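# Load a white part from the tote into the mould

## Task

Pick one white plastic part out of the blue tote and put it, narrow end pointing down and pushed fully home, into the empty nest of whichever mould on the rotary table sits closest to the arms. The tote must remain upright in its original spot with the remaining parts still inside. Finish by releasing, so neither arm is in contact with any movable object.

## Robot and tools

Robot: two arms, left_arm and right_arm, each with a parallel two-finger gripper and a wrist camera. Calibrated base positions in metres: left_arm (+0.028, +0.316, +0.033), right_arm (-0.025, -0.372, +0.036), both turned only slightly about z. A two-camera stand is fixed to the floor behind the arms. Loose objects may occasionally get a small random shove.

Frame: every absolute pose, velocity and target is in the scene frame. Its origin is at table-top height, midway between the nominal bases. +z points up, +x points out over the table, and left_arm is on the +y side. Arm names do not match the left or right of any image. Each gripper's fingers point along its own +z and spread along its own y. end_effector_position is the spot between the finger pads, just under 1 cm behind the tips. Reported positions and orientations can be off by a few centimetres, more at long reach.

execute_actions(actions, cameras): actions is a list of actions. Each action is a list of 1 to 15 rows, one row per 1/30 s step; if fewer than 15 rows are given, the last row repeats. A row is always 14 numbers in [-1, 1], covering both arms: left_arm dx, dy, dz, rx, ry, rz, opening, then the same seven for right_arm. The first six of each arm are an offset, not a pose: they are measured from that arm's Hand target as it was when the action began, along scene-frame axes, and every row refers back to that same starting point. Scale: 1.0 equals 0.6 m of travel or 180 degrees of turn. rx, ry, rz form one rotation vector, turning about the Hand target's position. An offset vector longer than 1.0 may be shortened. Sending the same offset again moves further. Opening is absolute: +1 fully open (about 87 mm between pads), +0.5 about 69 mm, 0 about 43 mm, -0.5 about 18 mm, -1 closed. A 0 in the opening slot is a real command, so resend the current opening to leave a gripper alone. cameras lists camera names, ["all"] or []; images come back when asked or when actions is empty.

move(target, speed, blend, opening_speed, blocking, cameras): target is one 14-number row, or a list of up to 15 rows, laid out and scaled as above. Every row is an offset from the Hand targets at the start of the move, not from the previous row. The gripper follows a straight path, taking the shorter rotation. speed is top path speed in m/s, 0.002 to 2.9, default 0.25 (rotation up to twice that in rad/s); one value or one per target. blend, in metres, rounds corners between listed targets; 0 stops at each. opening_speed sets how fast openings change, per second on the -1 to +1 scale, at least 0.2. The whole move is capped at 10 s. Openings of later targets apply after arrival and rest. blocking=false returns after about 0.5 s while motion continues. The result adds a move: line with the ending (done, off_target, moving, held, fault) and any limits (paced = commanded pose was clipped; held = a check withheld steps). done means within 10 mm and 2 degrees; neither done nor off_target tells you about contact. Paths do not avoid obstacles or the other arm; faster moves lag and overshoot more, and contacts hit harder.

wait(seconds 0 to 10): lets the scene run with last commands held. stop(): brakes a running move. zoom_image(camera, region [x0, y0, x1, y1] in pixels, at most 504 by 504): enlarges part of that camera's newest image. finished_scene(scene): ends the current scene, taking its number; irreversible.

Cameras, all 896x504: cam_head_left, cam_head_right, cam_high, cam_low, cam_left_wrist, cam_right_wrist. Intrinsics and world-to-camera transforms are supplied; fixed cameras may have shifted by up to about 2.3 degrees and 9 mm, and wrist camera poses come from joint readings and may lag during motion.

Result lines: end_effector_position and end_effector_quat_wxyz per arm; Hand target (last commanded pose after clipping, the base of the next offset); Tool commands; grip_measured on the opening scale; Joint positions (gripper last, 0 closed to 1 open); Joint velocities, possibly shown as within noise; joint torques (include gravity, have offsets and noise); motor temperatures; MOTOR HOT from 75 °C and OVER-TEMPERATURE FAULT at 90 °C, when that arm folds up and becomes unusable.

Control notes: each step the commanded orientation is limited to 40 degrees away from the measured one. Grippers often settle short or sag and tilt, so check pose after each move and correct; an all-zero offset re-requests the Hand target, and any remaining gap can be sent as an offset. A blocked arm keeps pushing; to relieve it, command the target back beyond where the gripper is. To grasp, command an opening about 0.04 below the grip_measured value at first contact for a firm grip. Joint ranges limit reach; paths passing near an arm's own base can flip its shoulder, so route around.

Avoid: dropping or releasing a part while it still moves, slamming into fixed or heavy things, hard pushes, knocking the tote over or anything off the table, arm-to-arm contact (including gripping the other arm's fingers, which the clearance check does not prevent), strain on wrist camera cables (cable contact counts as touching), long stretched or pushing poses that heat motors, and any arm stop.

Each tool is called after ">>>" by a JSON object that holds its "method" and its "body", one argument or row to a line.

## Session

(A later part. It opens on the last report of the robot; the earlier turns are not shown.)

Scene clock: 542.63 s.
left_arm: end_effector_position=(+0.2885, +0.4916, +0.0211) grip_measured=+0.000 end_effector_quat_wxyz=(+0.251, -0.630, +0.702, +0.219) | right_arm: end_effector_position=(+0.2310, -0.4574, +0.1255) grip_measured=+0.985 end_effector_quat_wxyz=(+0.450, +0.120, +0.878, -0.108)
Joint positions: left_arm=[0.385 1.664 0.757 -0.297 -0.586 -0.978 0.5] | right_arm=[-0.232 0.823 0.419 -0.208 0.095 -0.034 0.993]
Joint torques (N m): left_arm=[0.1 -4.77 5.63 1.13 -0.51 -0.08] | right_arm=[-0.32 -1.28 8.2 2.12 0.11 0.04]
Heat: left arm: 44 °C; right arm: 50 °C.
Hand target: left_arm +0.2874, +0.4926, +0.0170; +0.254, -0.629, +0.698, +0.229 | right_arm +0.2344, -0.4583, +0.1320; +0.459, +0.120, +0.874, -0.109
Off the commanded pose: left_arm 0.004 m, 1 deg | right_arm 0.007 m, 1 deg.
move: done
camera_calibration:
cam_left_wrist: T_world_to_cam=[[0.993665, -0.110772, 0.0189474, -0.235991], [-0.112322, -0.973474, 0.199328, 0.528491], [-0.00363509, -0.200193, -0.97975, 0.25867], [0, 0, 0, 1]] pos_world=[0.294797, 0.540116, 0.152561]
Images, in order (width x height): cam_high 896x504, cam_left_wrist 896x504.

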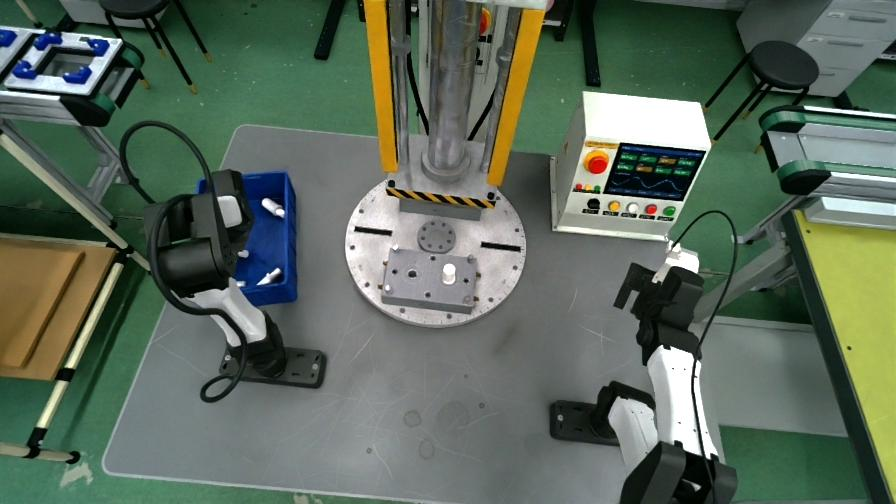

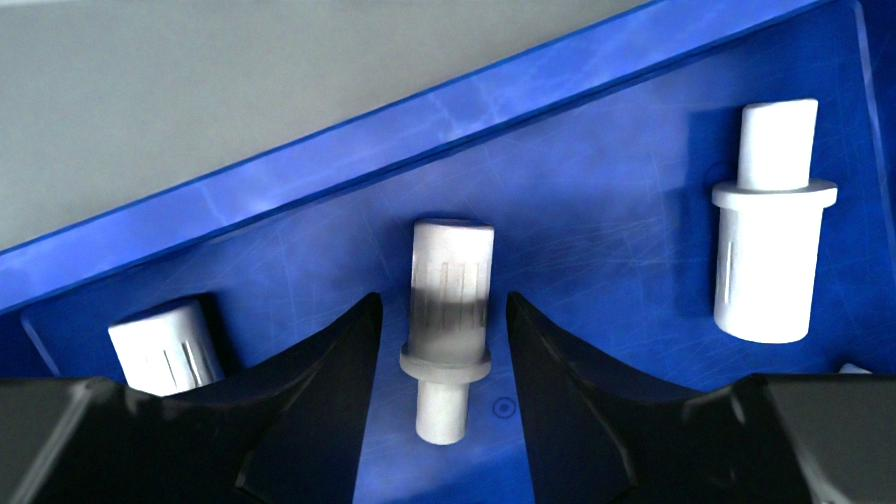

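>>> {"method": "move", "body": {
  "target": [0.000,0.000,0.0,0,0,0,-0.42,0,0,0,0,0,0,1],
  "speed": 0.05,
  "opening_speed": 0.3,
  "cameras": ["cam_left_wrist"]
}}

Scene clock: 549.47 s.
left_arm: end_effector_position=(+0.2886, +0.4916, +0.0211) grip_measured=-0.283 end_effector_quat_wxyz=(+0.252, -0.630, +0.702, +0.219) | right_arm: end_effector_position=(+0.2310, -0.4574, +0.1255) grip_measured=+0.985 end_effector_quat_wxyz=(+0.450, +0.120, +0.878, -0.108)
Joint positions: left_arm=[0.385 1.664 0.757 -0.296 -0.586 -0.978 0.359] | right_arm=[-0.232 0.823 0.419 -0.208 0.095 -0.034 0.993]
Joint torques (N m): left_arm=[0.1 -4.74 5.6 1.13 -0.51 -0.08] | right_arm=[-0.28 -1.25 8.14 2.14 0.08 0.02]
Heat: left arm: 44 °C; right arm: 50 °C.
Hand target: left_arm +0.2874, +0.4926, +0.0170; +0.254, -0.629, +0.698, +0.229 | right_arm +0.2344, -0.4583, +0.1320; +0.459, +0.120, +0.874, -0.109
Off the commanded pose: left_arm 0.004 m, 1 deg | right_arm 0.007 m, 1 deg.
move: done
camera_calibration:
cam_left_wrist: T_world_to_cam=[[0.993656, -0.110739, 0.0196165, -0.236112], [-0.112425, -0.973537, 0.198964, 0.528613], [-0.0029357, -0.199907, -0.97981, 0.25832], [0, 0, 0, 1]] pos_world=[0.294801, 0.540117, 0.152561]
Images, in order (width x height): cam_left_wrist 896x504.

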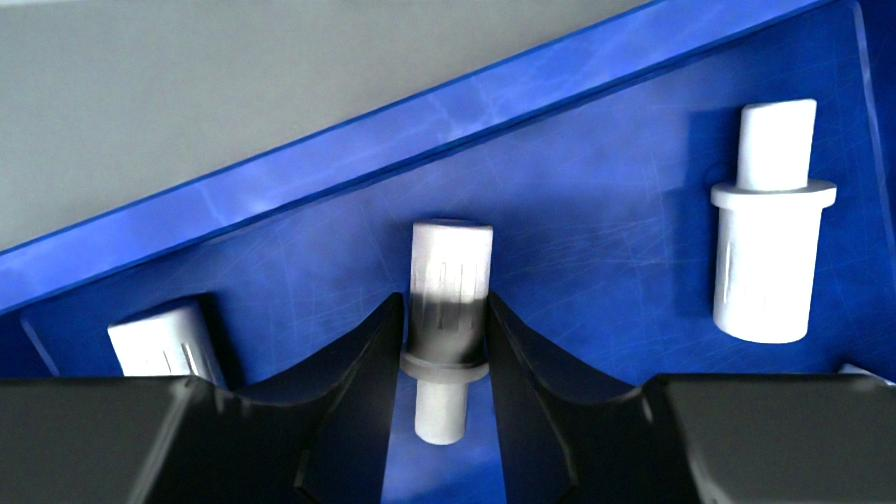

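>>> {"method": "move", "body": {
  "target": [
    [0,0,0,0,0,0,0.0,0,0,0,0,0,0,1],
    [0.0013,0.0150,0.035,0,0,0,0.0,0,0,0,0,0,0,1]
  ],
  "speed": 0.05,
  "opening_speed": 0.3,
  "cameras": ["cam_left_wrist"]
}}

Scene clock: 571.17 s.
left_arm: end_effector_position=(+0.2813, +0.4937, +0.0229) grip_measured=+0.000 end_effector_quat_wxyz=(+0.234, -0.627, +0.707, +0.228) | right_arm: end_effector_position=(+0.2310, -0.4574, +0.1255) grip_measured=+0.985 end_effector_quat_wxyz=(+0.450, +0.120, +0.878, -0.108)
Joint positions: left_arm=[0.399 1.664 0.775 -0.346 -0.586 -0.961 0.5] | right_arm=[-0.232 0.823 0.419 -0.208 0.095 -0.034 0.993]
Joint torques (N m): left_arm=[1.31 -8.13 8.73 0.81 -0.42 0.08] | right_arm=[-0.36 -1.28 8.03 2.14 0.08 0.02]
Heat: left arm: 43 °C; right arm: 50 °C.
Hand target: left_arm +0.2882, +0.5016, +0.0380; +0.254, -0.629, +0.698, +0.229 | right_arm +0.2344, -0.4583, +0.1320; +0.459, +0.120, +0.874, -0.109
Off the commanded pose: left_arm 0.018 m, 3 deg | right_arm 0.007 m, 1 deg.
move: off_target (left_arm)
camera_calibration:
cam_left_wrist: T_world_to_cam=[[0.993752, -0.110043, -0.0186345, -0.228165], [-0.10357, -0.971443, 0.213475, 0.525565], [-0.0415939, -0.210212, -0.976771, 0.276423], [0, 0, 0, 1]] pos_world=[0.29267, 0.543556, 0.153555]
Images, in order (width x height): cam_left_wrist 896x504.

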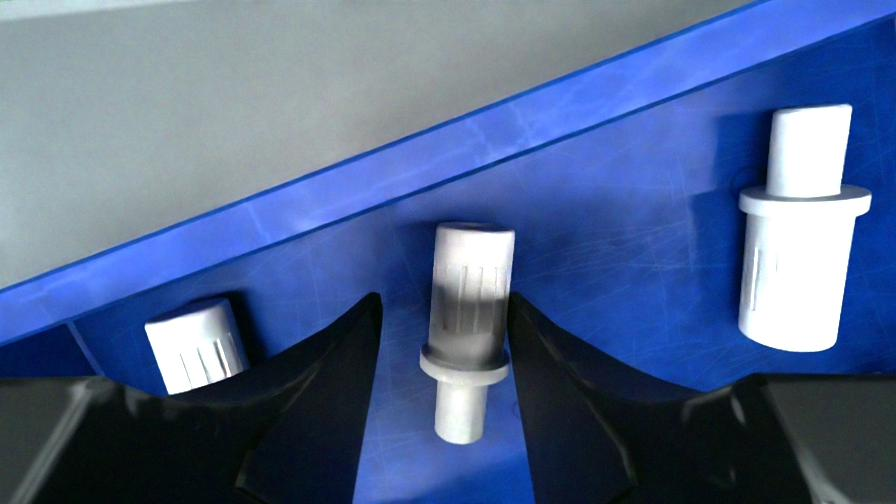

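>>> {"method": "move", "body": {
  "target": [0.010,-0.004,0.06,0,0,0,0.0,0,0,0,0,0,0,1],
  "speed": 0.05,
  "cameras": ["cam_left_wrist"]
}}

Scene clock: 582.50 s.
left_arm: end_effector_position=(+0.2858, +0.4955, +0.0587) grip_measured=+0.000 end_effector_quat_wxyz=(+0.231, -0.626, +0.708, +0.229) | right_arm: end_effector_position=(+0.2310, -0.4574, +0.1255) grip_measured=+0.985 end_effector_quat_wxyz=(+0.450, +0.120, +0.878, -0.108)
Joint positions: left_arm=[0.399 1.605 0.881 -0.518 -0.586 -0.961 0.5] | right_arm=[-0.232 0.823 0.419 -0.208 0.095 -0.034 0.993]
Joint torques (N m): left_arm=[0.03 -7.86 9.39 0.76 -0.47 -0.1] | right_arm=[-0.46 -1.28 8.23 2.13 0.08 0.01]
Heat: left arm: 45 °C; right arm: 50 °C.
Hand target: left_arm +0.2942, +0.4992, +0.0739; +0.254, -0.629, +0.698, +0.229 | right_arm +0.2344, -0.4583, +0.1320; +0.459, +0.120, +0.874, -0.109
Off the commanded pose: left_arm 0.018 m, 3 deg | right_arm 0.007 m, 1 deg.
move: off_target (left_arm)
camera_calibration:
cam_left_wrist: T_world_to_cam=[[0.993604, -0.110101, -0.0250598, -0.231286], [-0.102109, -0.970847, 0.216864, 0.519338], [-0.0482061, -0.212918, -0.97588, 0.315179], [0, 0, 0, 1]] pos_world=[0.29803, 0.54584, 0.189155]
Images, in order (width x height): cam_left_wrist 896x504.

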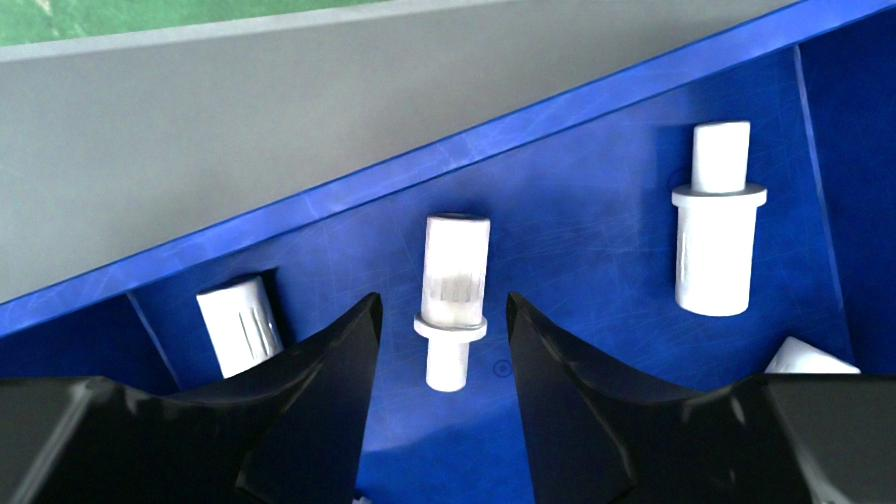

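>>> {"method": "move", "body": {
  "target": [-0.0090,0.0035,-0.0482,0,0,0,0.0,0,0,0,0,0,0,1],
  "speed": 0.06,
  "cameras": ["cam_left_wrist"]
}}

Scene clock: 592.57 s.
left_arm: end_effector_position=(+0.2916, +0.4979, +0.0501) grip_measured=+0.000 end_effector_quat_wxyz=(+0.256, -0.630, +0.700, +0.220) | right_arm: end_effector_position=(+0.2310, -0.4574, +0.1255) grip_measured=+0.985 end_effector_quat_wxyz=(+0.450, +0.120, +0.878, -0.108)
Joint positions: left_arm=[0.399 1.605 0.826 -0.408 -0.586 -0.961 0.5] | right_arm=[-0.232 0.823 0.419 -0.208 0.095 -0.034 0.993]
Joint torques (N m): left_arm=[1.16 -4.66 6.11 1.14 -0.41 0.06] | right_arm=[-0.38 -1.36 8.08 2.14 0.04 0.03]
Heat: left arm: 46 °C; right arm: 50 °C.
Hand target: left_arm +0.2887, +0.5012, +0.0450; +0.254, -0.629, +0.698, +0.229 | right_arm +0.2344, -0.4583, +0.1320; +0.459, +0.120, +0.874, -0.109
Off the commanded pose: left_arm 0.007 m, 1 deg | right_arm 0.007 m, 1 deg.
move: done
camera_calibration:
cam_left_wrist: T_world_to_cam=[[0.993628, -0.110131, 0.0239747, -0.23944], [-0.112685, -0.975142, 0.190789, 0.530561], [0.002367, -0.192275, -0.981338, 0.282723], [0, 0, 0, 1]] pos_world=[0.297032, 0.545363, 0.181962]
Images, in order (width x height): cam_left_wrist 896x504.

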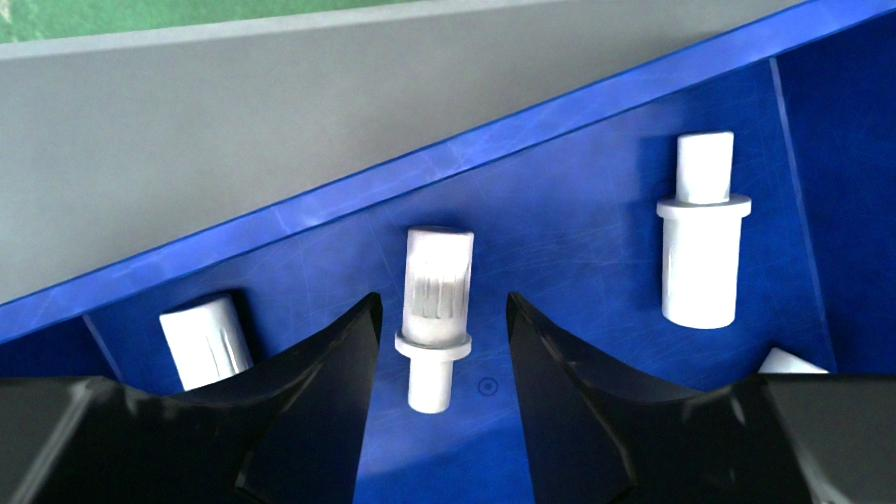

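>>> {"method": "move", "body": {
  "target": [-0.0053,0.0063,-0.025,0,0,0,0.0,0,0,0,0,0,0,1],
  "speed": 0.06,
  "cameras": ["cam_left_wrist"]
}}

Scene clock: 599.50 s.
left_arm: end_effector_position=(+0.2888, +0.5021, +0.0355) grip_measured=+0.000 end_effector_quat_wxyz=(+0.257, -0.630, +0.699, +0.223) | right_arm: end_effector_position=(+0.2310, -0.4574, +0.1255) grip_measured=+0.985 end_effector_quat_wxyz=(+0.450, +0.120, +0.878, -0.108)
Joint positions: left_arm=[0.414 1.634 0.785 -0.326 -0.586 -0.944 0.5] | right_arm=[-0.232 0.823 0.419 -0.208 0.095 -0.034 0.993]
Joint torques (N m): left_arm=[1.36 -4.68 5.9 1.17 -0.34 0.09] | right_arm=[-0.27 -1.25 8.02 2.13 0.07 0.01]
Heat: left arm: 45 °C; right arm: 50 °C.
Hand target: left_arm +0.2856, +0.5050, +0.0300; +0.254, -0.629, +0.698, +0.229 | right_arm +0.2344, -0.4583, +0.1320; +0.459, +0.120, +0.874, -0.109
Off the commanded pose: left_arm 0.007 m, 1 deg | right_arm 0.007 m, 1 deg.
move: done
camera_calibration:
cam_left_wrist: T_world_to_cam=[[0.993853, -0.1083, 0.0229837, -0.236829], [-0.110686, -0.976399, 0.185453, 0.537415], [0.00235675, -0.186857, -0.982384, 0.26658], [0, 0, 0, 1]] pos_world=[0.29423, 0.548896, 0.167662]
Images, in order (width x height): cam_left_wrist 896x504.

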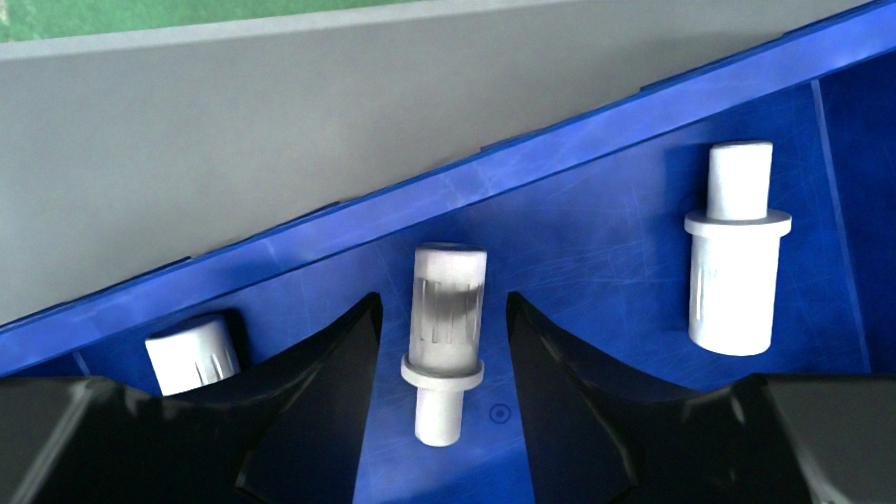

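>>> {"method": "move", "body": {
  "target": [0.0,0.0,-0.0242,0,0,0,0.0,0,0,0,0,0,0,1],
  "speed": 0.05,
  "cameras": ["cam_left_wrist"]
}}

Scene clock: 605.67 s.
left_arm: end_effector_position=(+0.2889, +0.5022, +0.0209) grip_measured=+0.000 end_effector_quat_wxyz=(+0.257, -0.629, +0.699, +0.223) | right_arm: end_effector_position=(+0.2310, -0.4574, +0.1255) grip_measured=+0.985 end_effector_quat_wxyz=(+0.450, +0.120, +0.878, -0.108)
Joint positions: left_arm=[0.414 1.674 0.757 -0.259 -0.586 -0.944 0.5] | right_arm=[-0.232 0.823 0.419 -0.208 0.095 -0.034 0.993]
Joint torques (N m): left_arm=[1.35 -4.79 5.64 1.19 -0.34 0.08] | right_arm=[-0.25 -1.21 8.14 2.13 0.1 0.01]
Heat: left arm: 45 °C; right arm: 50 °C.
Hand target: left_arm +0.2856, +0.5050, +0.0155; +0.254, -0.629, +0.698, +0.229 | right_arm +0.2344, -0.4583, +0.1320; +0.459, +0.120, +0.874, -0.109
Off the commanded pose: left_arm 0.007 m, 1 deg | right_arm 0.007 m, 1 deg.
move: done
camera_calibration:
cam_left_wrist: T_world_to_cam=[[0.993831, -0.108632, 0.0223514, -0.236392], [-0.110895, -0.976343, 0.185623, 0.540246], [0.00165798, -0.186957, -0.982367, 0.252513], [0, 0, 0, 1]] pos_world=[0.294426, 0.548995, 0.153062]
Images, in order (width x height): cam_left_wrist 896x504.

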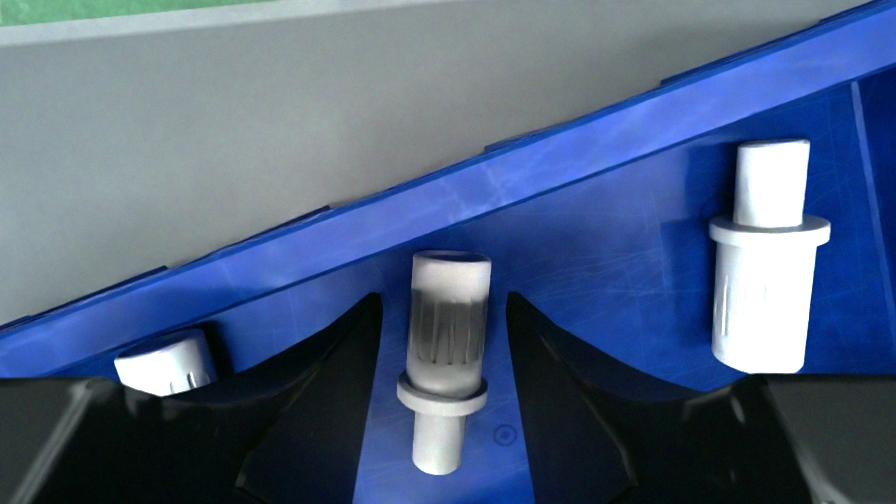

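>>> {"method": "move", "body": {
  "target": [0.000,0.000,0.0,0,0,0,-0.42,0,0,0,0,0,0,1],
  "speed": 0.05,
  "opening_speed": 0.3,
  "cameras": ["cam_left_wrist"]
}}

Scene clock: 617.10 s.
left_arm: end_effector_position=(+0.2891, +0.5023, +0.0210) grip_measured=-0.335 end_effector_quat_wxyz=(+0.257, -0.629, +0.699, +0.222) | right_arm: end_effector_position=(+0.2310, -0.4574, +0.1255) grip_measured=+0.985 end_effector_quat_wxyz=(+0.450, +0.120, +0.878, -0.108)
Joint positions: left_arm=[0.414 1.674 0.757 -0.258 -0.586 -0.944 0.332] | right_arm=[-0.232 0.823 0.419 -0.208 0.095 -0.034 0.993]
Joint torques (N m): left_arm=[1.36 -4.82 5.63 1.17 -0.35 0.08] | right_arm=[-0.31 -1.28 8.17 2.14 0.09 0.01]
Heat: left arm: 44 °C; right arm: 50 °C.
Hand target: left_arm +0.2856, +0.5050, +0.0155; +0.254, -0.629, +0.698, +0.229 | right_arm +0.2344, -0.4583, +0.1320; +0.459, +0.120, +0.874, -0.109
Off the commanded pose: left_arm 0.007 m, 1 deg | right_arm 0.007 m, 1 deg.
move: done
camera_calibration:
cam_left_wrist: T_world_to_cam=[[0.993819, -0.108598, 0.0230186, -0.236615], [-0.110986, -0.976406, 0.18524, 0.540361], [0.00235882, -0.186649, -0.982424, 0.252245], [0, 0, 0, 1]] pos_world=[0.29453, 0.548997, 0.153162]
Images, in order (width x height): cam_left_wrist 896x504.

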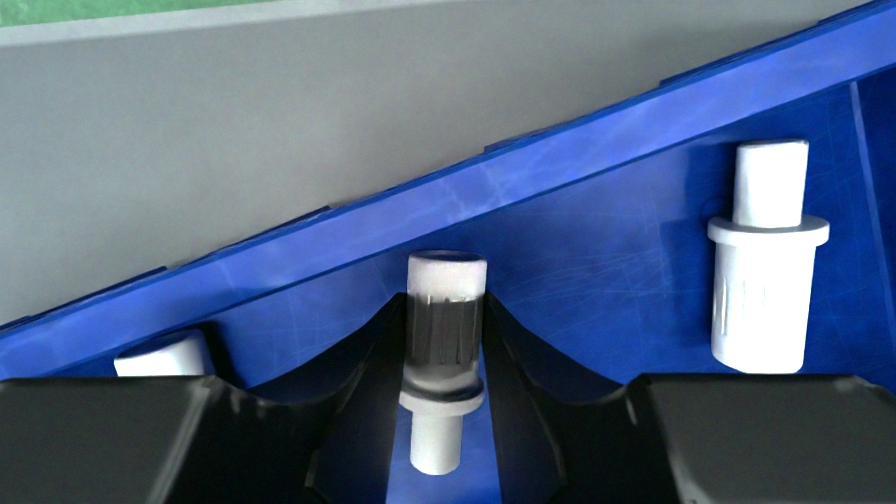

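>>> {"method": "move", "body": {
  "target": [
    [0,-0.0167,0.1,0,0,0,-0.42,0,0,0,0,0,0,1],
    [-0.016,-0.1083,0.1908,0,0,0,-0.42,0,0,0,0,0,0,1],
    [-0.016,-0.1208,0.1908,0,0,-0.389,-0.42,0,0,0,0,0,0,1]
  ],
  "speed": [0.04,0.1,0.12],
  "blend": [0.01,0.02,0],
  "cameras": ["cam_head_right","cam_high","cam_left_wrist"]
}}

Scene clock: 646.57 s.
left_arm: end_effector_position=(+0.2747, +0.4317, +0.1276) grip_measured=-0.335 end_effector_quat_wxyz=(+0.332, -0.119, +0.935, +0.043) | right_arm: end_effector_position=(+0.2310, -0.4574, +0.1255) grip_measured=+0.985 end_effector_quat_wxyz=(+0.450, +0.120, +0.878, -0.108)
Joint positions: left_arm=[0.521 1.101 0.729 -0.532 0.159 0.2 0.332] | right_arm=[-0.232 0.823 0.419 -0.208 0.095 -0.034 0.993]
Joint torques (N m): left_arm=[1.37 -3.36 8.27 1.52 0.32 0.12] | right_arm=[-0.32 -1.36 8.24 2.12 0.08 0.01]
Heat: left arm: 44 °C; right arm: 51 °C.
Hand target: left_arm +0.2759, +0.4325, +0.1299; +0.339, -0.115, +0.933, +0.042 | right_arm +0.2344, -0.4583, +0.1320; +0.459, +0.120, +0.874, -0.109
Off the commanded pose: left_arm 0.003 m, 1 deg | right_arm 0.007 m, 1 deg.
move: done
camera_calibration:
cam_left_wrist: T_world_to_cam=[[0.251797, -0.967735, 0.00936837, 0.344005], [-0.949237, -0.245075, 0.197198, 0.363144], [-0.18854, -0.0585467, -0.980319, 0.340698], [0, 0, 0, 1]] pos_world=[0.322326, 0.44185, 0.259158]
Images, in order (width x height): cam_head_right 896x504, cam_high 896x504, cam_left_wrist 896x504.

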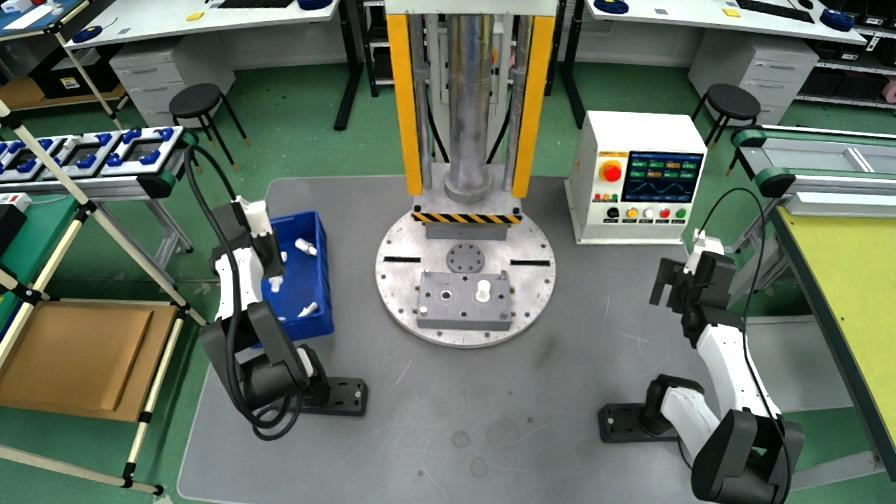

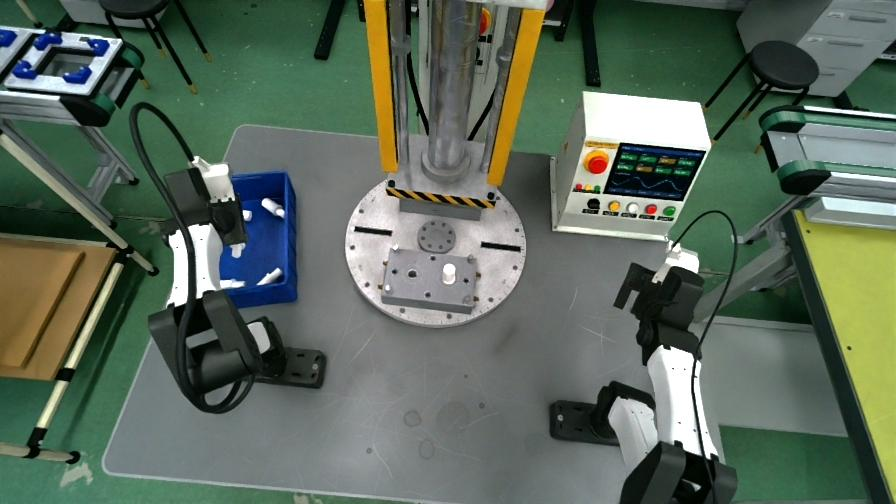

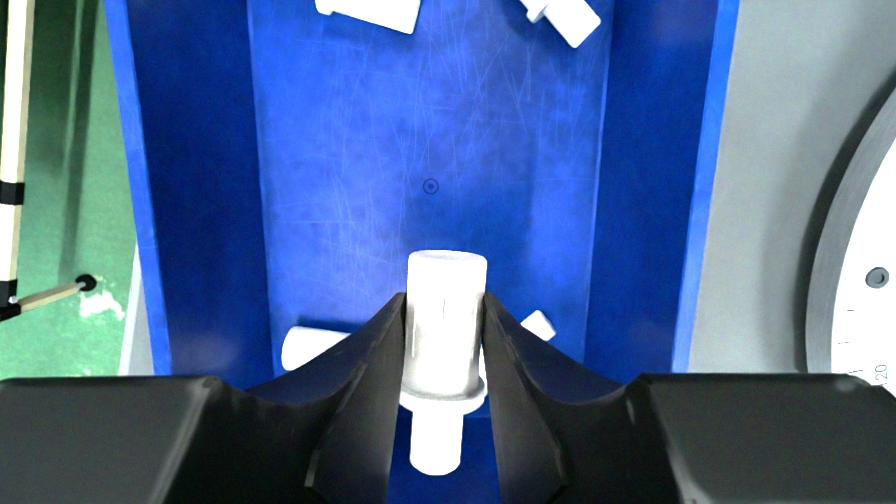

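>>> {"method": "move", "body": {
  "target": [-0.003,0,-0.15,0,0,0,-0.42,0,0,0,0,0,0,1],
  "speed": 0.07,
  "cameras": ["cam_high","cam_left_wrist"]
}}

Scene clock: 670.63 s.
left_arm: end_effector_position=(+0.2725, +0.4313, +0.0425) grip_measured=-0.335 end_effector_quat_wxyz=(+0.334, -0.119, +0.934, +0.044) | right_arm: end_effector_position=(+0.2310, -0.4574, +0.1255) grip_measured=+0.985 end_effector_quat_wxyz=(+0.450, +0.120, +0.878, -0.108)
Joint positions: left_arm=[0.526 1.234 0.44 -0.105 0.162 0.204 0.332] | right_arm=[-0.232 0.823 0.419 -0.208 0.095 -0.034 0.993]
Joint torques (N m): left_arm=[1.36 -2.18 6.69 1.71 0.35 0.11] | right_arm=[-0.28 -1.28 8.18 2.13 0.1 0.04]
Heat: left arm: 45 °C; right arm: 51 °C.
Hand target: left_arm +0.2742, +0.4325, +0.0400; +0.339, -0.115, +0.933, +0.042 | right_arm +0.2344, -0.4583, +0.1320; +0.459, +0.120, +0.874, -0.109
Off the commanded pose: left_arm 0.003 m, 1 deg | right_arm 0.007 m, 1 deg.
move: done
camera_calibration:
cam_left_wrist: T_world_to_cam=[[0.251321, -0.967869, 0.0082259, 0.345269], [-0.950383, -0.245153, 0.1915, 0.37837], [-0.18333, -0.0559457, -0.981458, 0.254372], [0, 0, 0, 1]] pos_world=[0.319457, 0.441165, 0.174358]
Images, in order (width x height): cam_high 896x504, cam_left_wrist 896x504.

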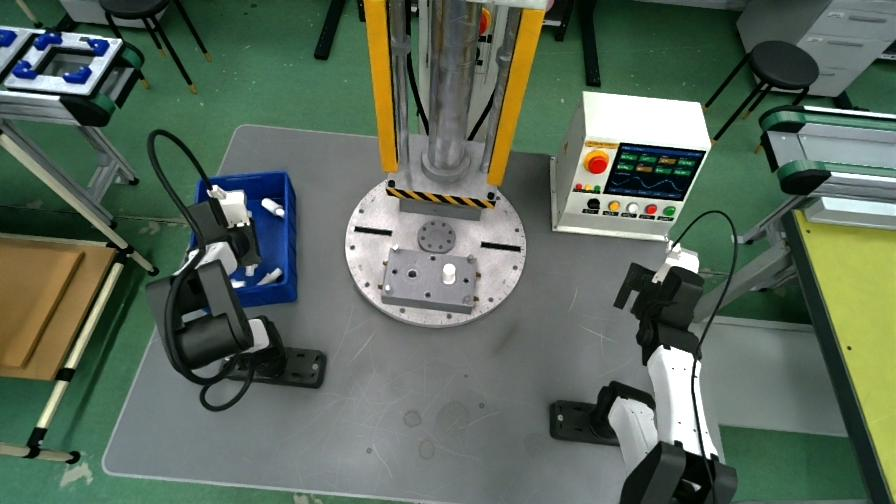

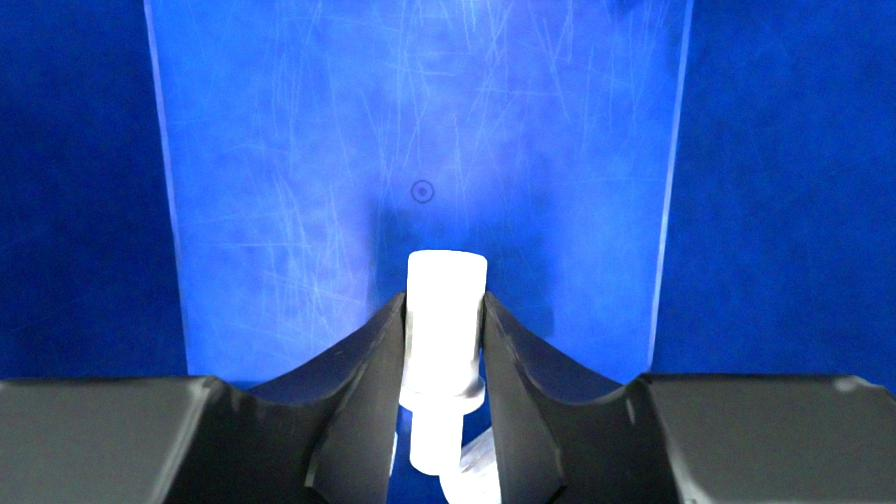

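>>> {"method": "move", "body": {
  "target": [0.013,0.003,-0.02,0,0,0,-0.42,0,0,0,0,0,0,1],
  "speed": 0.03,
  "cameras": ["cam_left_wrist"]
}}

Scene clock: 691.57 s.
left_arm: end_effector_position=(+0.2795, +0.4353, +0.0303) grip_measured=-0.335 end_effector_quat_wxyz=(+0.334, -0.119, +0.934, +0.043) | right_arm: end_effector_position=(+0.2310, -0.4574, +0.1255) grip_measured=+0.985 end_effector_quat_wxyz=(+0.450, +0.120, +0.878, -0.108)
Joint positions: left_arm=[0.526 1.317 0.433 -0.016 0.162 0.204 0.332] | right_arm=[-0.232 0.823 0.419 -0.208 0.095 -0.034 0.993]
Joint torques (N m): left_arm=[0.47 -2.73 6.32 1.75 0.27 0.02] | right_arm=[-0.24 -1.24 8.08 2.13 0.09 0.03]
Heat: left arm: 45 °C; right arm: 51 °C.
Hand target: left_arm +0.2821, +0.4344, +0.0281; +0.340, -0.115, +0.933, +0.042 | right_arm +0.2344, -0.4583, +0.1320; +0.459, +0.120, +0.874, -0.109
Off the commanded pose: left_arm 0.004 m, 1 deg | right_arm 0.007 m, 1 deg.
move: done
camera_calibration:
cam_left_wrist: T_world_to_cam=[[0.251278, -0.967879, 0.00835582, 0.347454], [-0.950335, -0.245067, 0.191847, 0.388341], [-0.183637, -0.0561478, -0.981389, 0.244004], [0, 0, 0, 1]] pos_world=[0.326555, 0.445164, 0.162058]
Images, in order (width x height): cam_left_wrist 896x504.

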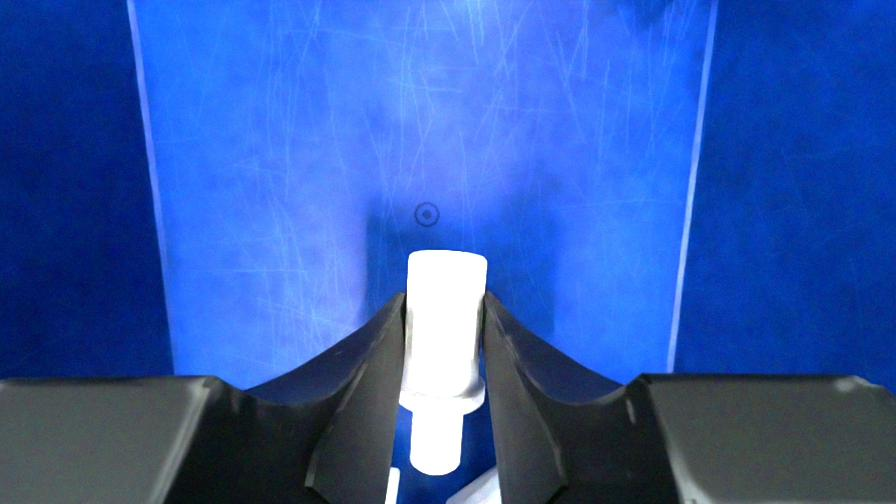

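>>> {"method": "move", "body": {
  "target": [0.0,0.0,-0.0145,0,0,0,-0.42,0,0,0,0,0,0,1],
  "speed": 0.02,
  "cameras": ["cam_left_wrist"]
}}

Scene clock: 701.23 s.
left_arm: end_effector_position=(+0.2797, +0.4354, +0.0217) grip_measured=-0.335 end_effector_quat_wxyz=(+0.334, -0.119, +0.934, +0.043) | right_arm: end_effector_position=(+0.2310, -0.4574, +0.1255) grip_measured=+0.985 end_effector_quat_wxyz=(+0.450, +0.120, +0.878, -0.108)
Joint positions: left_arm=[0.526 1.351 0.413 0.038 0.162 0.204 0.332] | right_arm=[-0.232 0.823 0.419 -0.208 0.095 -0.034 0.993]
Joint torques (N m): left_arm=[0.47 -2.78 6.09 1.75 0.28 0.03] | right_arm=[-0.38 -1.26 8.16 2.12 0.09 0.03]
Heat: left arm: 45 °C; right arm: 51 °C.
Hand target: left_arm +0.2821, +0.4344, +0.0194; +0.339, -0.115, +0.933, +0.042 | right_arm +0.2344, -0.4583, +0.1320; +0.459, +0.120, +0.874, -0.109
Off the commanded pose: left_arm 0.003 m, 1 deg | right_arm 0.007 m, 1 deg.
move: done
camera_calibration:
cam_left_wrist: T_world_to_cam=[[0.251278, -0.967879, 0.00835582, 0.347598], [-0.950335, -0.245067, 0.191847, 0.390111], [-0.183637, -0.0561478, -0.981389, 0.235588], [0, 0, 0, 1]] pos_world=[0.326655, 0.445264, 0.153458]
Images, in order (width x height): cam_left_wrist 896x504.

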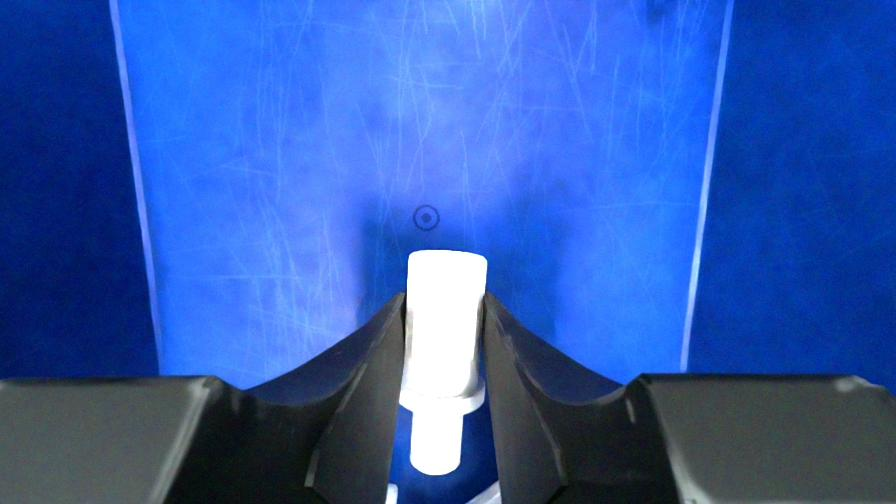

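>>> {"method": "move", "body": {
  "target": [0.0,0.0,-0.006,0,0,0,-0.42,0,0,0,0,0,0,1],
  "speed": 0.015,
  "cameras": ["cam_left_wrist"]
}}

Scene clock: 705.50 s.
left_arm: end_effector_position=(+0.2820, +0.4367, +0.0202) grip_measured=-0.335 end_effector_quat_wxyz=(+0.339, -0.118, +0.932, +0.045) | right_arm: end_effector_position=(+0.2310, -0.4574, +0.1255) grip_measured=+0.985 end_effector_quat_wxyz=(+0.450, +0.120, +0.878, -0.108)
Joint positions: left_arm=[0.526 1.363 0.408 0.066 0.162 0.204 0.332] | right_arm=[-0.232 0.823 0.419 -0.208 0.095 -0.034 0.993]
Joint torques (N m): left_arm=[0.47 -2.63 5.7 1.7 0.27 0.04] | right_arm=[-0.43 -1.26 8.06 2.12 0.08 0.01]
Heat: left arm: 44 °C; right arm: 51 °C.
Hand target: left_arm +0.2820, +0.4343, +0.0157; +0.339, -0.115, +0.933, +0.042 | right_arm +0.2344, -0.4583, +0.1320; +0.459, +0.120, +0.874, -0.109
Off the commanded pose: left_arm 0.005 m, 1 deg | right_arm 0.007 m, 1 deg.
move: done
camera_calibration:
cam_left_wrist: T_world_to_cam=[[0.251237, -0.967909, 0.0056724, 0.348387], [-0.952006, -0.246042, 0.182066, 0.393931], [-0.174828, -0.0511419, -0.98327, 0.230003], [0, 0, 0, 1]] pos_world=[0.327707, 0.445893, 0.152457]
Images, in order (width x height): cam_left_wrist 896x504.

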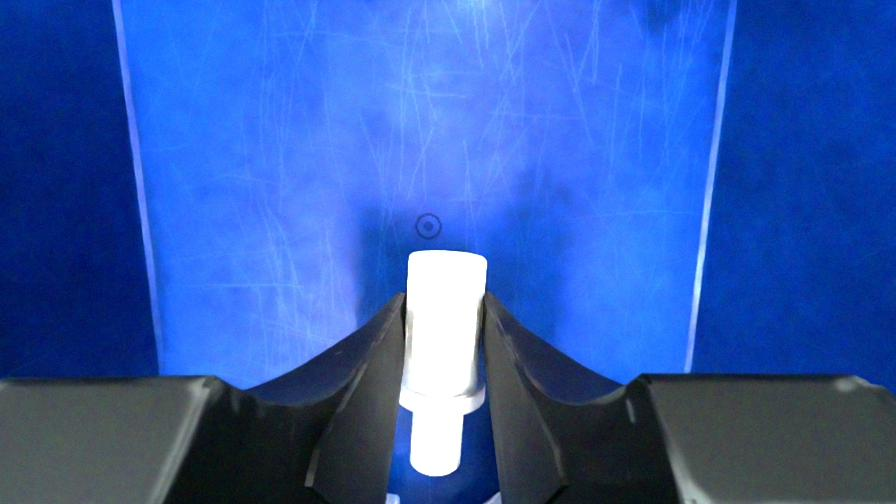

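>>> {"method": "move", "body": {
  "target": [0.0,0.0,0.005,0,0,0,0.0,0,0,0,0,0,0,1],
  "speed": 0.015,
  "opening_speed": 0.25,
  "cameras": ["cam_left_wrist"]
}}

Scene clock: 713.57 s.
left_arm: end_effector_position=(+0.2820, +0.4367, +0.0203) grip_measured=+0.000 end_effector_quat_wxyz=(+0.339, -0.118, +0.932, +0.045) | right_arm: end_effector_position=(+0.2310, -0.4574, +0.1255) grip_measured=+0.985 end_effector_quat_wxyz=(+0.450, +0.120, +0.878, -0.108)
Joint positions: left_arm=[0.526 1.363 0.408 0.066 0.162 0.204 0.5] | right_arm=[-0.232 0.823 0.419 -0.208 0.095 -0.034 0.993]
Joint torques (N m): left_arm=[0.46 -3.49 6.38 1.53 0.27 0.02] | right_arm=[-0.28 -1.18 8.18 2.11 0.09 -0.01]
Heat: left arm: 44 °C; right arm: 51 °C.
Hand target: left_arm +0.2820, +0.4344, +0.0187; +0.339, -0.115, +0.933, +0.042 | right_arm +0.2344, -0.4583, +0.1320; +0.459, +0.120, +0.874, -0.109
Off the commanded pose: left_arm 0.003 m, 1 deg | right_arm 0.007 m, 1 deg.
move: done
camera_calibration:
cam_left_wrist: T_world_to_cam=[[0.251191, -0.967922, 0.00556116, 0.3484], [-0.952074, -0.246034, 0.181719, 0.394081], [-0.174521, -0.0509407, -0.983335, 0.229939], [0, 0, 0, 1]] pos_world=[0.327809, 0.445894, 0.152557]
Images, in order (width x height): cam_left_wrist 896x504.

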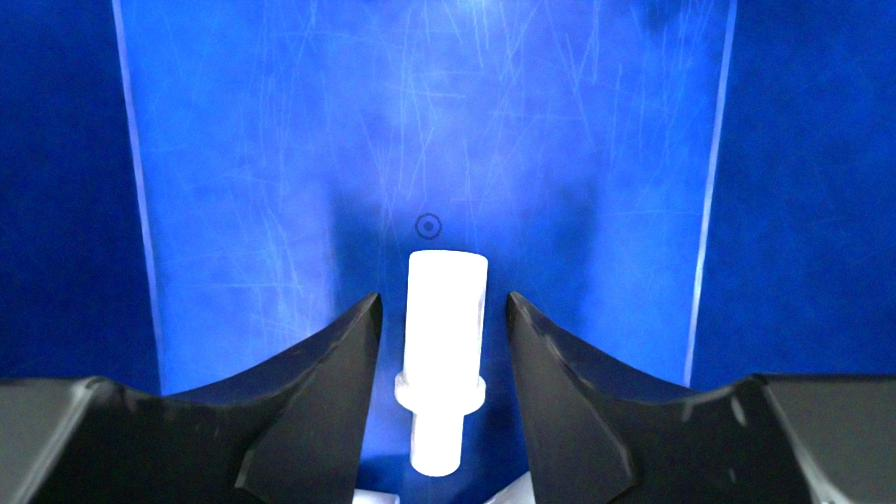

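>>> {"method": "move", "body": {
  "target": [0.0,0.0,0.12,0,0,0,0.2,0,0,0,0,0,0,1],
  "speed": 0.05,
  "cameras": ["cam_head_left","cam_head_right","cam_high","cam_low","cam_left_wrist"]
}}

>>> {"method": "zoom_image", "body": {
  "camera": "cam_high",
  "region": [590, 220, 750, 380]
}}

>>> {"method": "zoom_image", "body": {
  "camera": "cam_head_left",
  "region": [620, 190, 780, 350]
}}

Scene clock: 755.67 s.
left_arm: end_effector_position=(+0.2740, +0.4322, +0.0772) grip_measured=+0.200 end_effector_quat_wxyz=(+0.321, -0.121, +0.939, +0.038) | right_arm: end_effector_position=(+0.2310, -0.4574, +0.1255) grip_measured=+0.985 end_effector_quat_wxyz=(+0.450, +0.120, +0.878, -0.108)
Joint positions: left_arm=[0.526 1.182 0.579 -0.327 0.162 0.204 0.6] | right_arm=[-0.232 0.823 0.419 -0.208 0.095 -0.034 0.993]
Joint torques (N m): left_arm=[0.44 -4.51 10.52 1.35 0.28 0.03] | right_arm=[-0.38 -1.18 8.17 2.12 0.06 0.01]
Heat: left arm: 43 °C; right arm: 51 °C.
Hand target: left_arm +0.2821, +0.4344, +0.0908; +0.339, -0.115, +0.933, +0.042 | right_arm +0.2344, -0.4583, +0.1320; +0.459, +0.120, +0.874, -0.109
Off the commanded pose: left_arm 0.016 m, 2 deg | right_arm 0.007 m, 1 deg.
move: off_target (left_arm)
camera_calibration:
cam_left_wrist: T_world_to_cam=[[0.251567, -0.967705, 0.0161349, 0.344681], [-0.944859, -0.241948, 0.220688, 0.368125], [-0.209657, -0.0707629, -0.975211, 0.301847], [0, 0, 0, 1]] pos_world=[0.3244, 0.443976, 0.207562]
Images, in order (width x height): cam_head_left 896x504, cam_head_right 896x504, cam_high 896x504, cam_low 896x504, cam_left_wrist 896x504.

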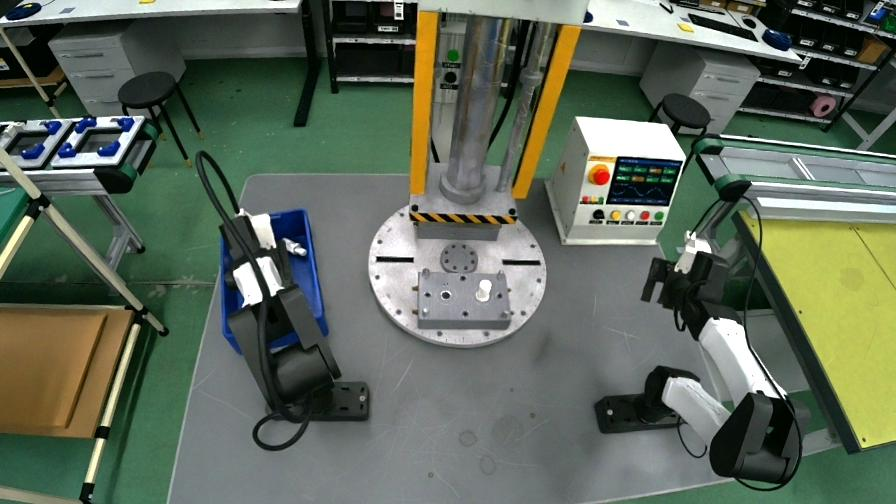

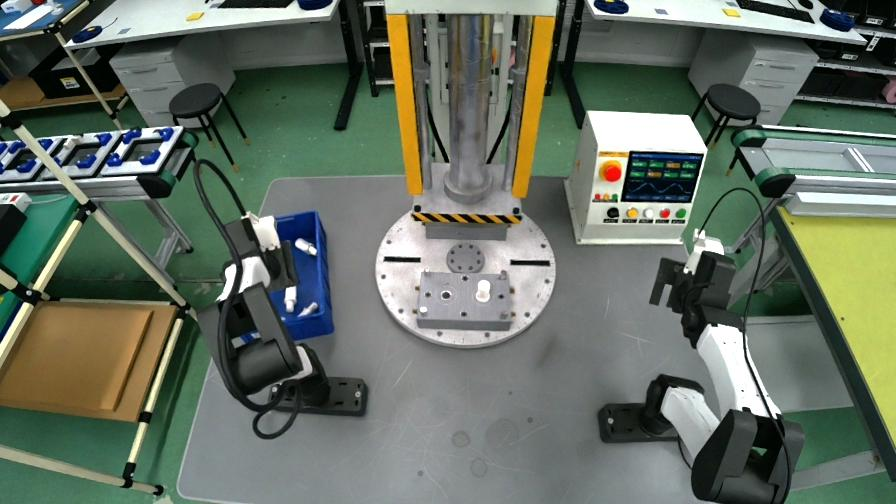

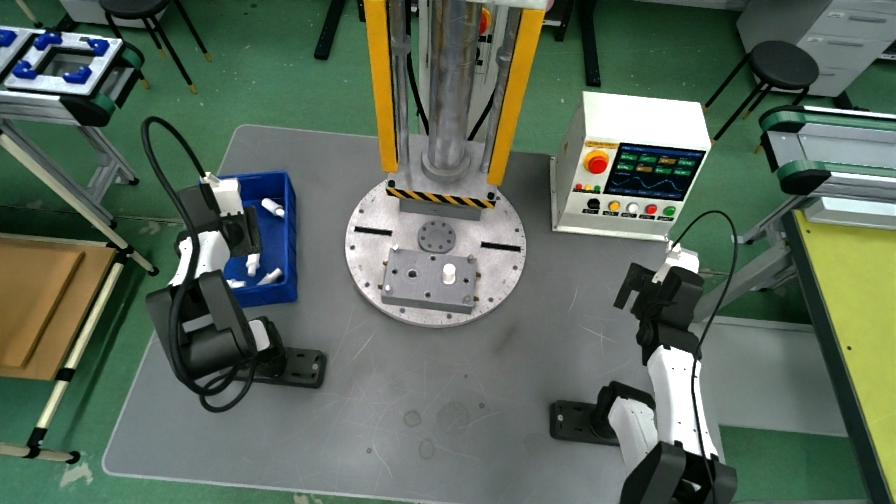

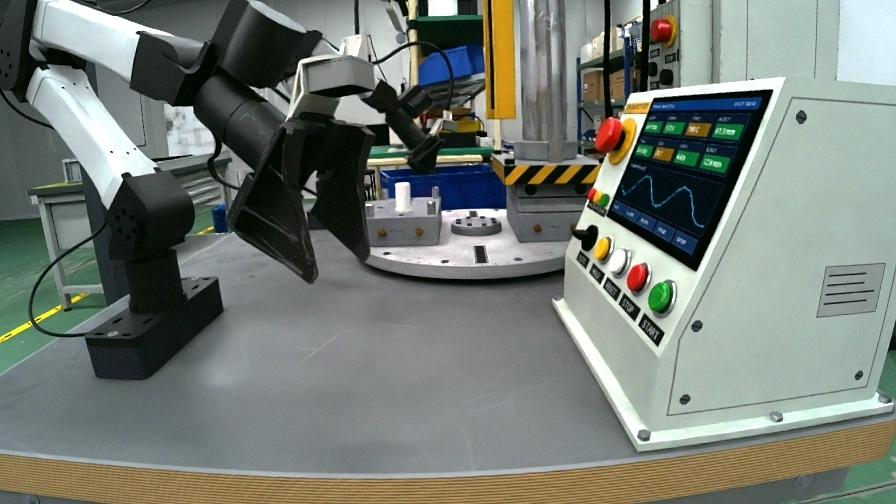

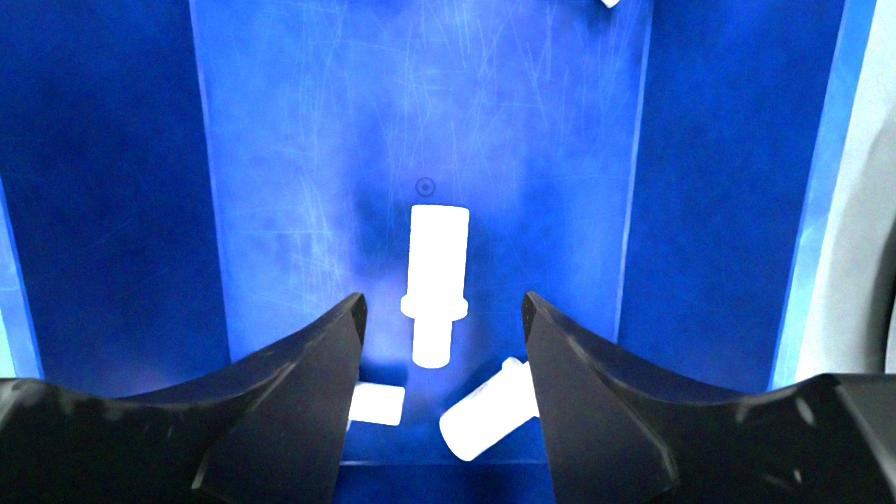

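Scaled by 3.150 from the camera's 896x504 image, which has a finer 1280x720 frame.

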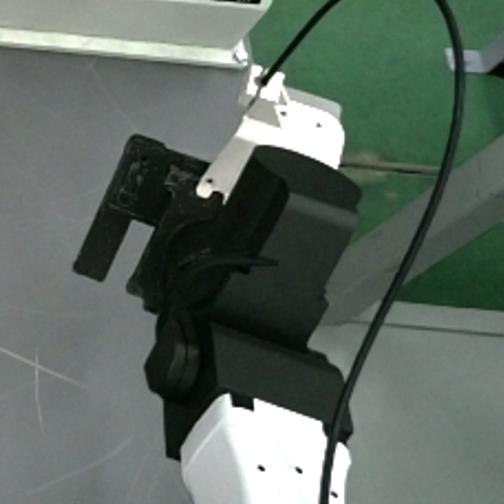

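Scaled by 3.150 from the camera's 896x504 image, which has a finer 1280x720 frame.

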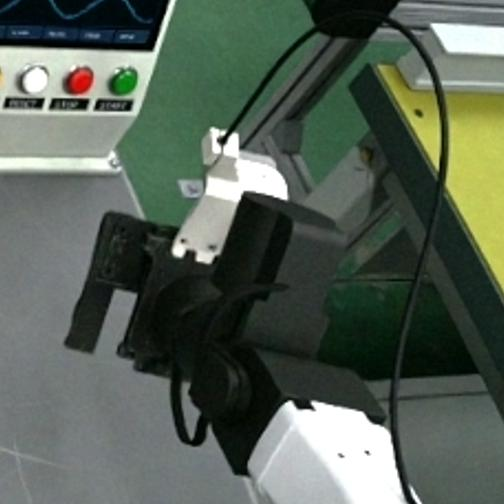

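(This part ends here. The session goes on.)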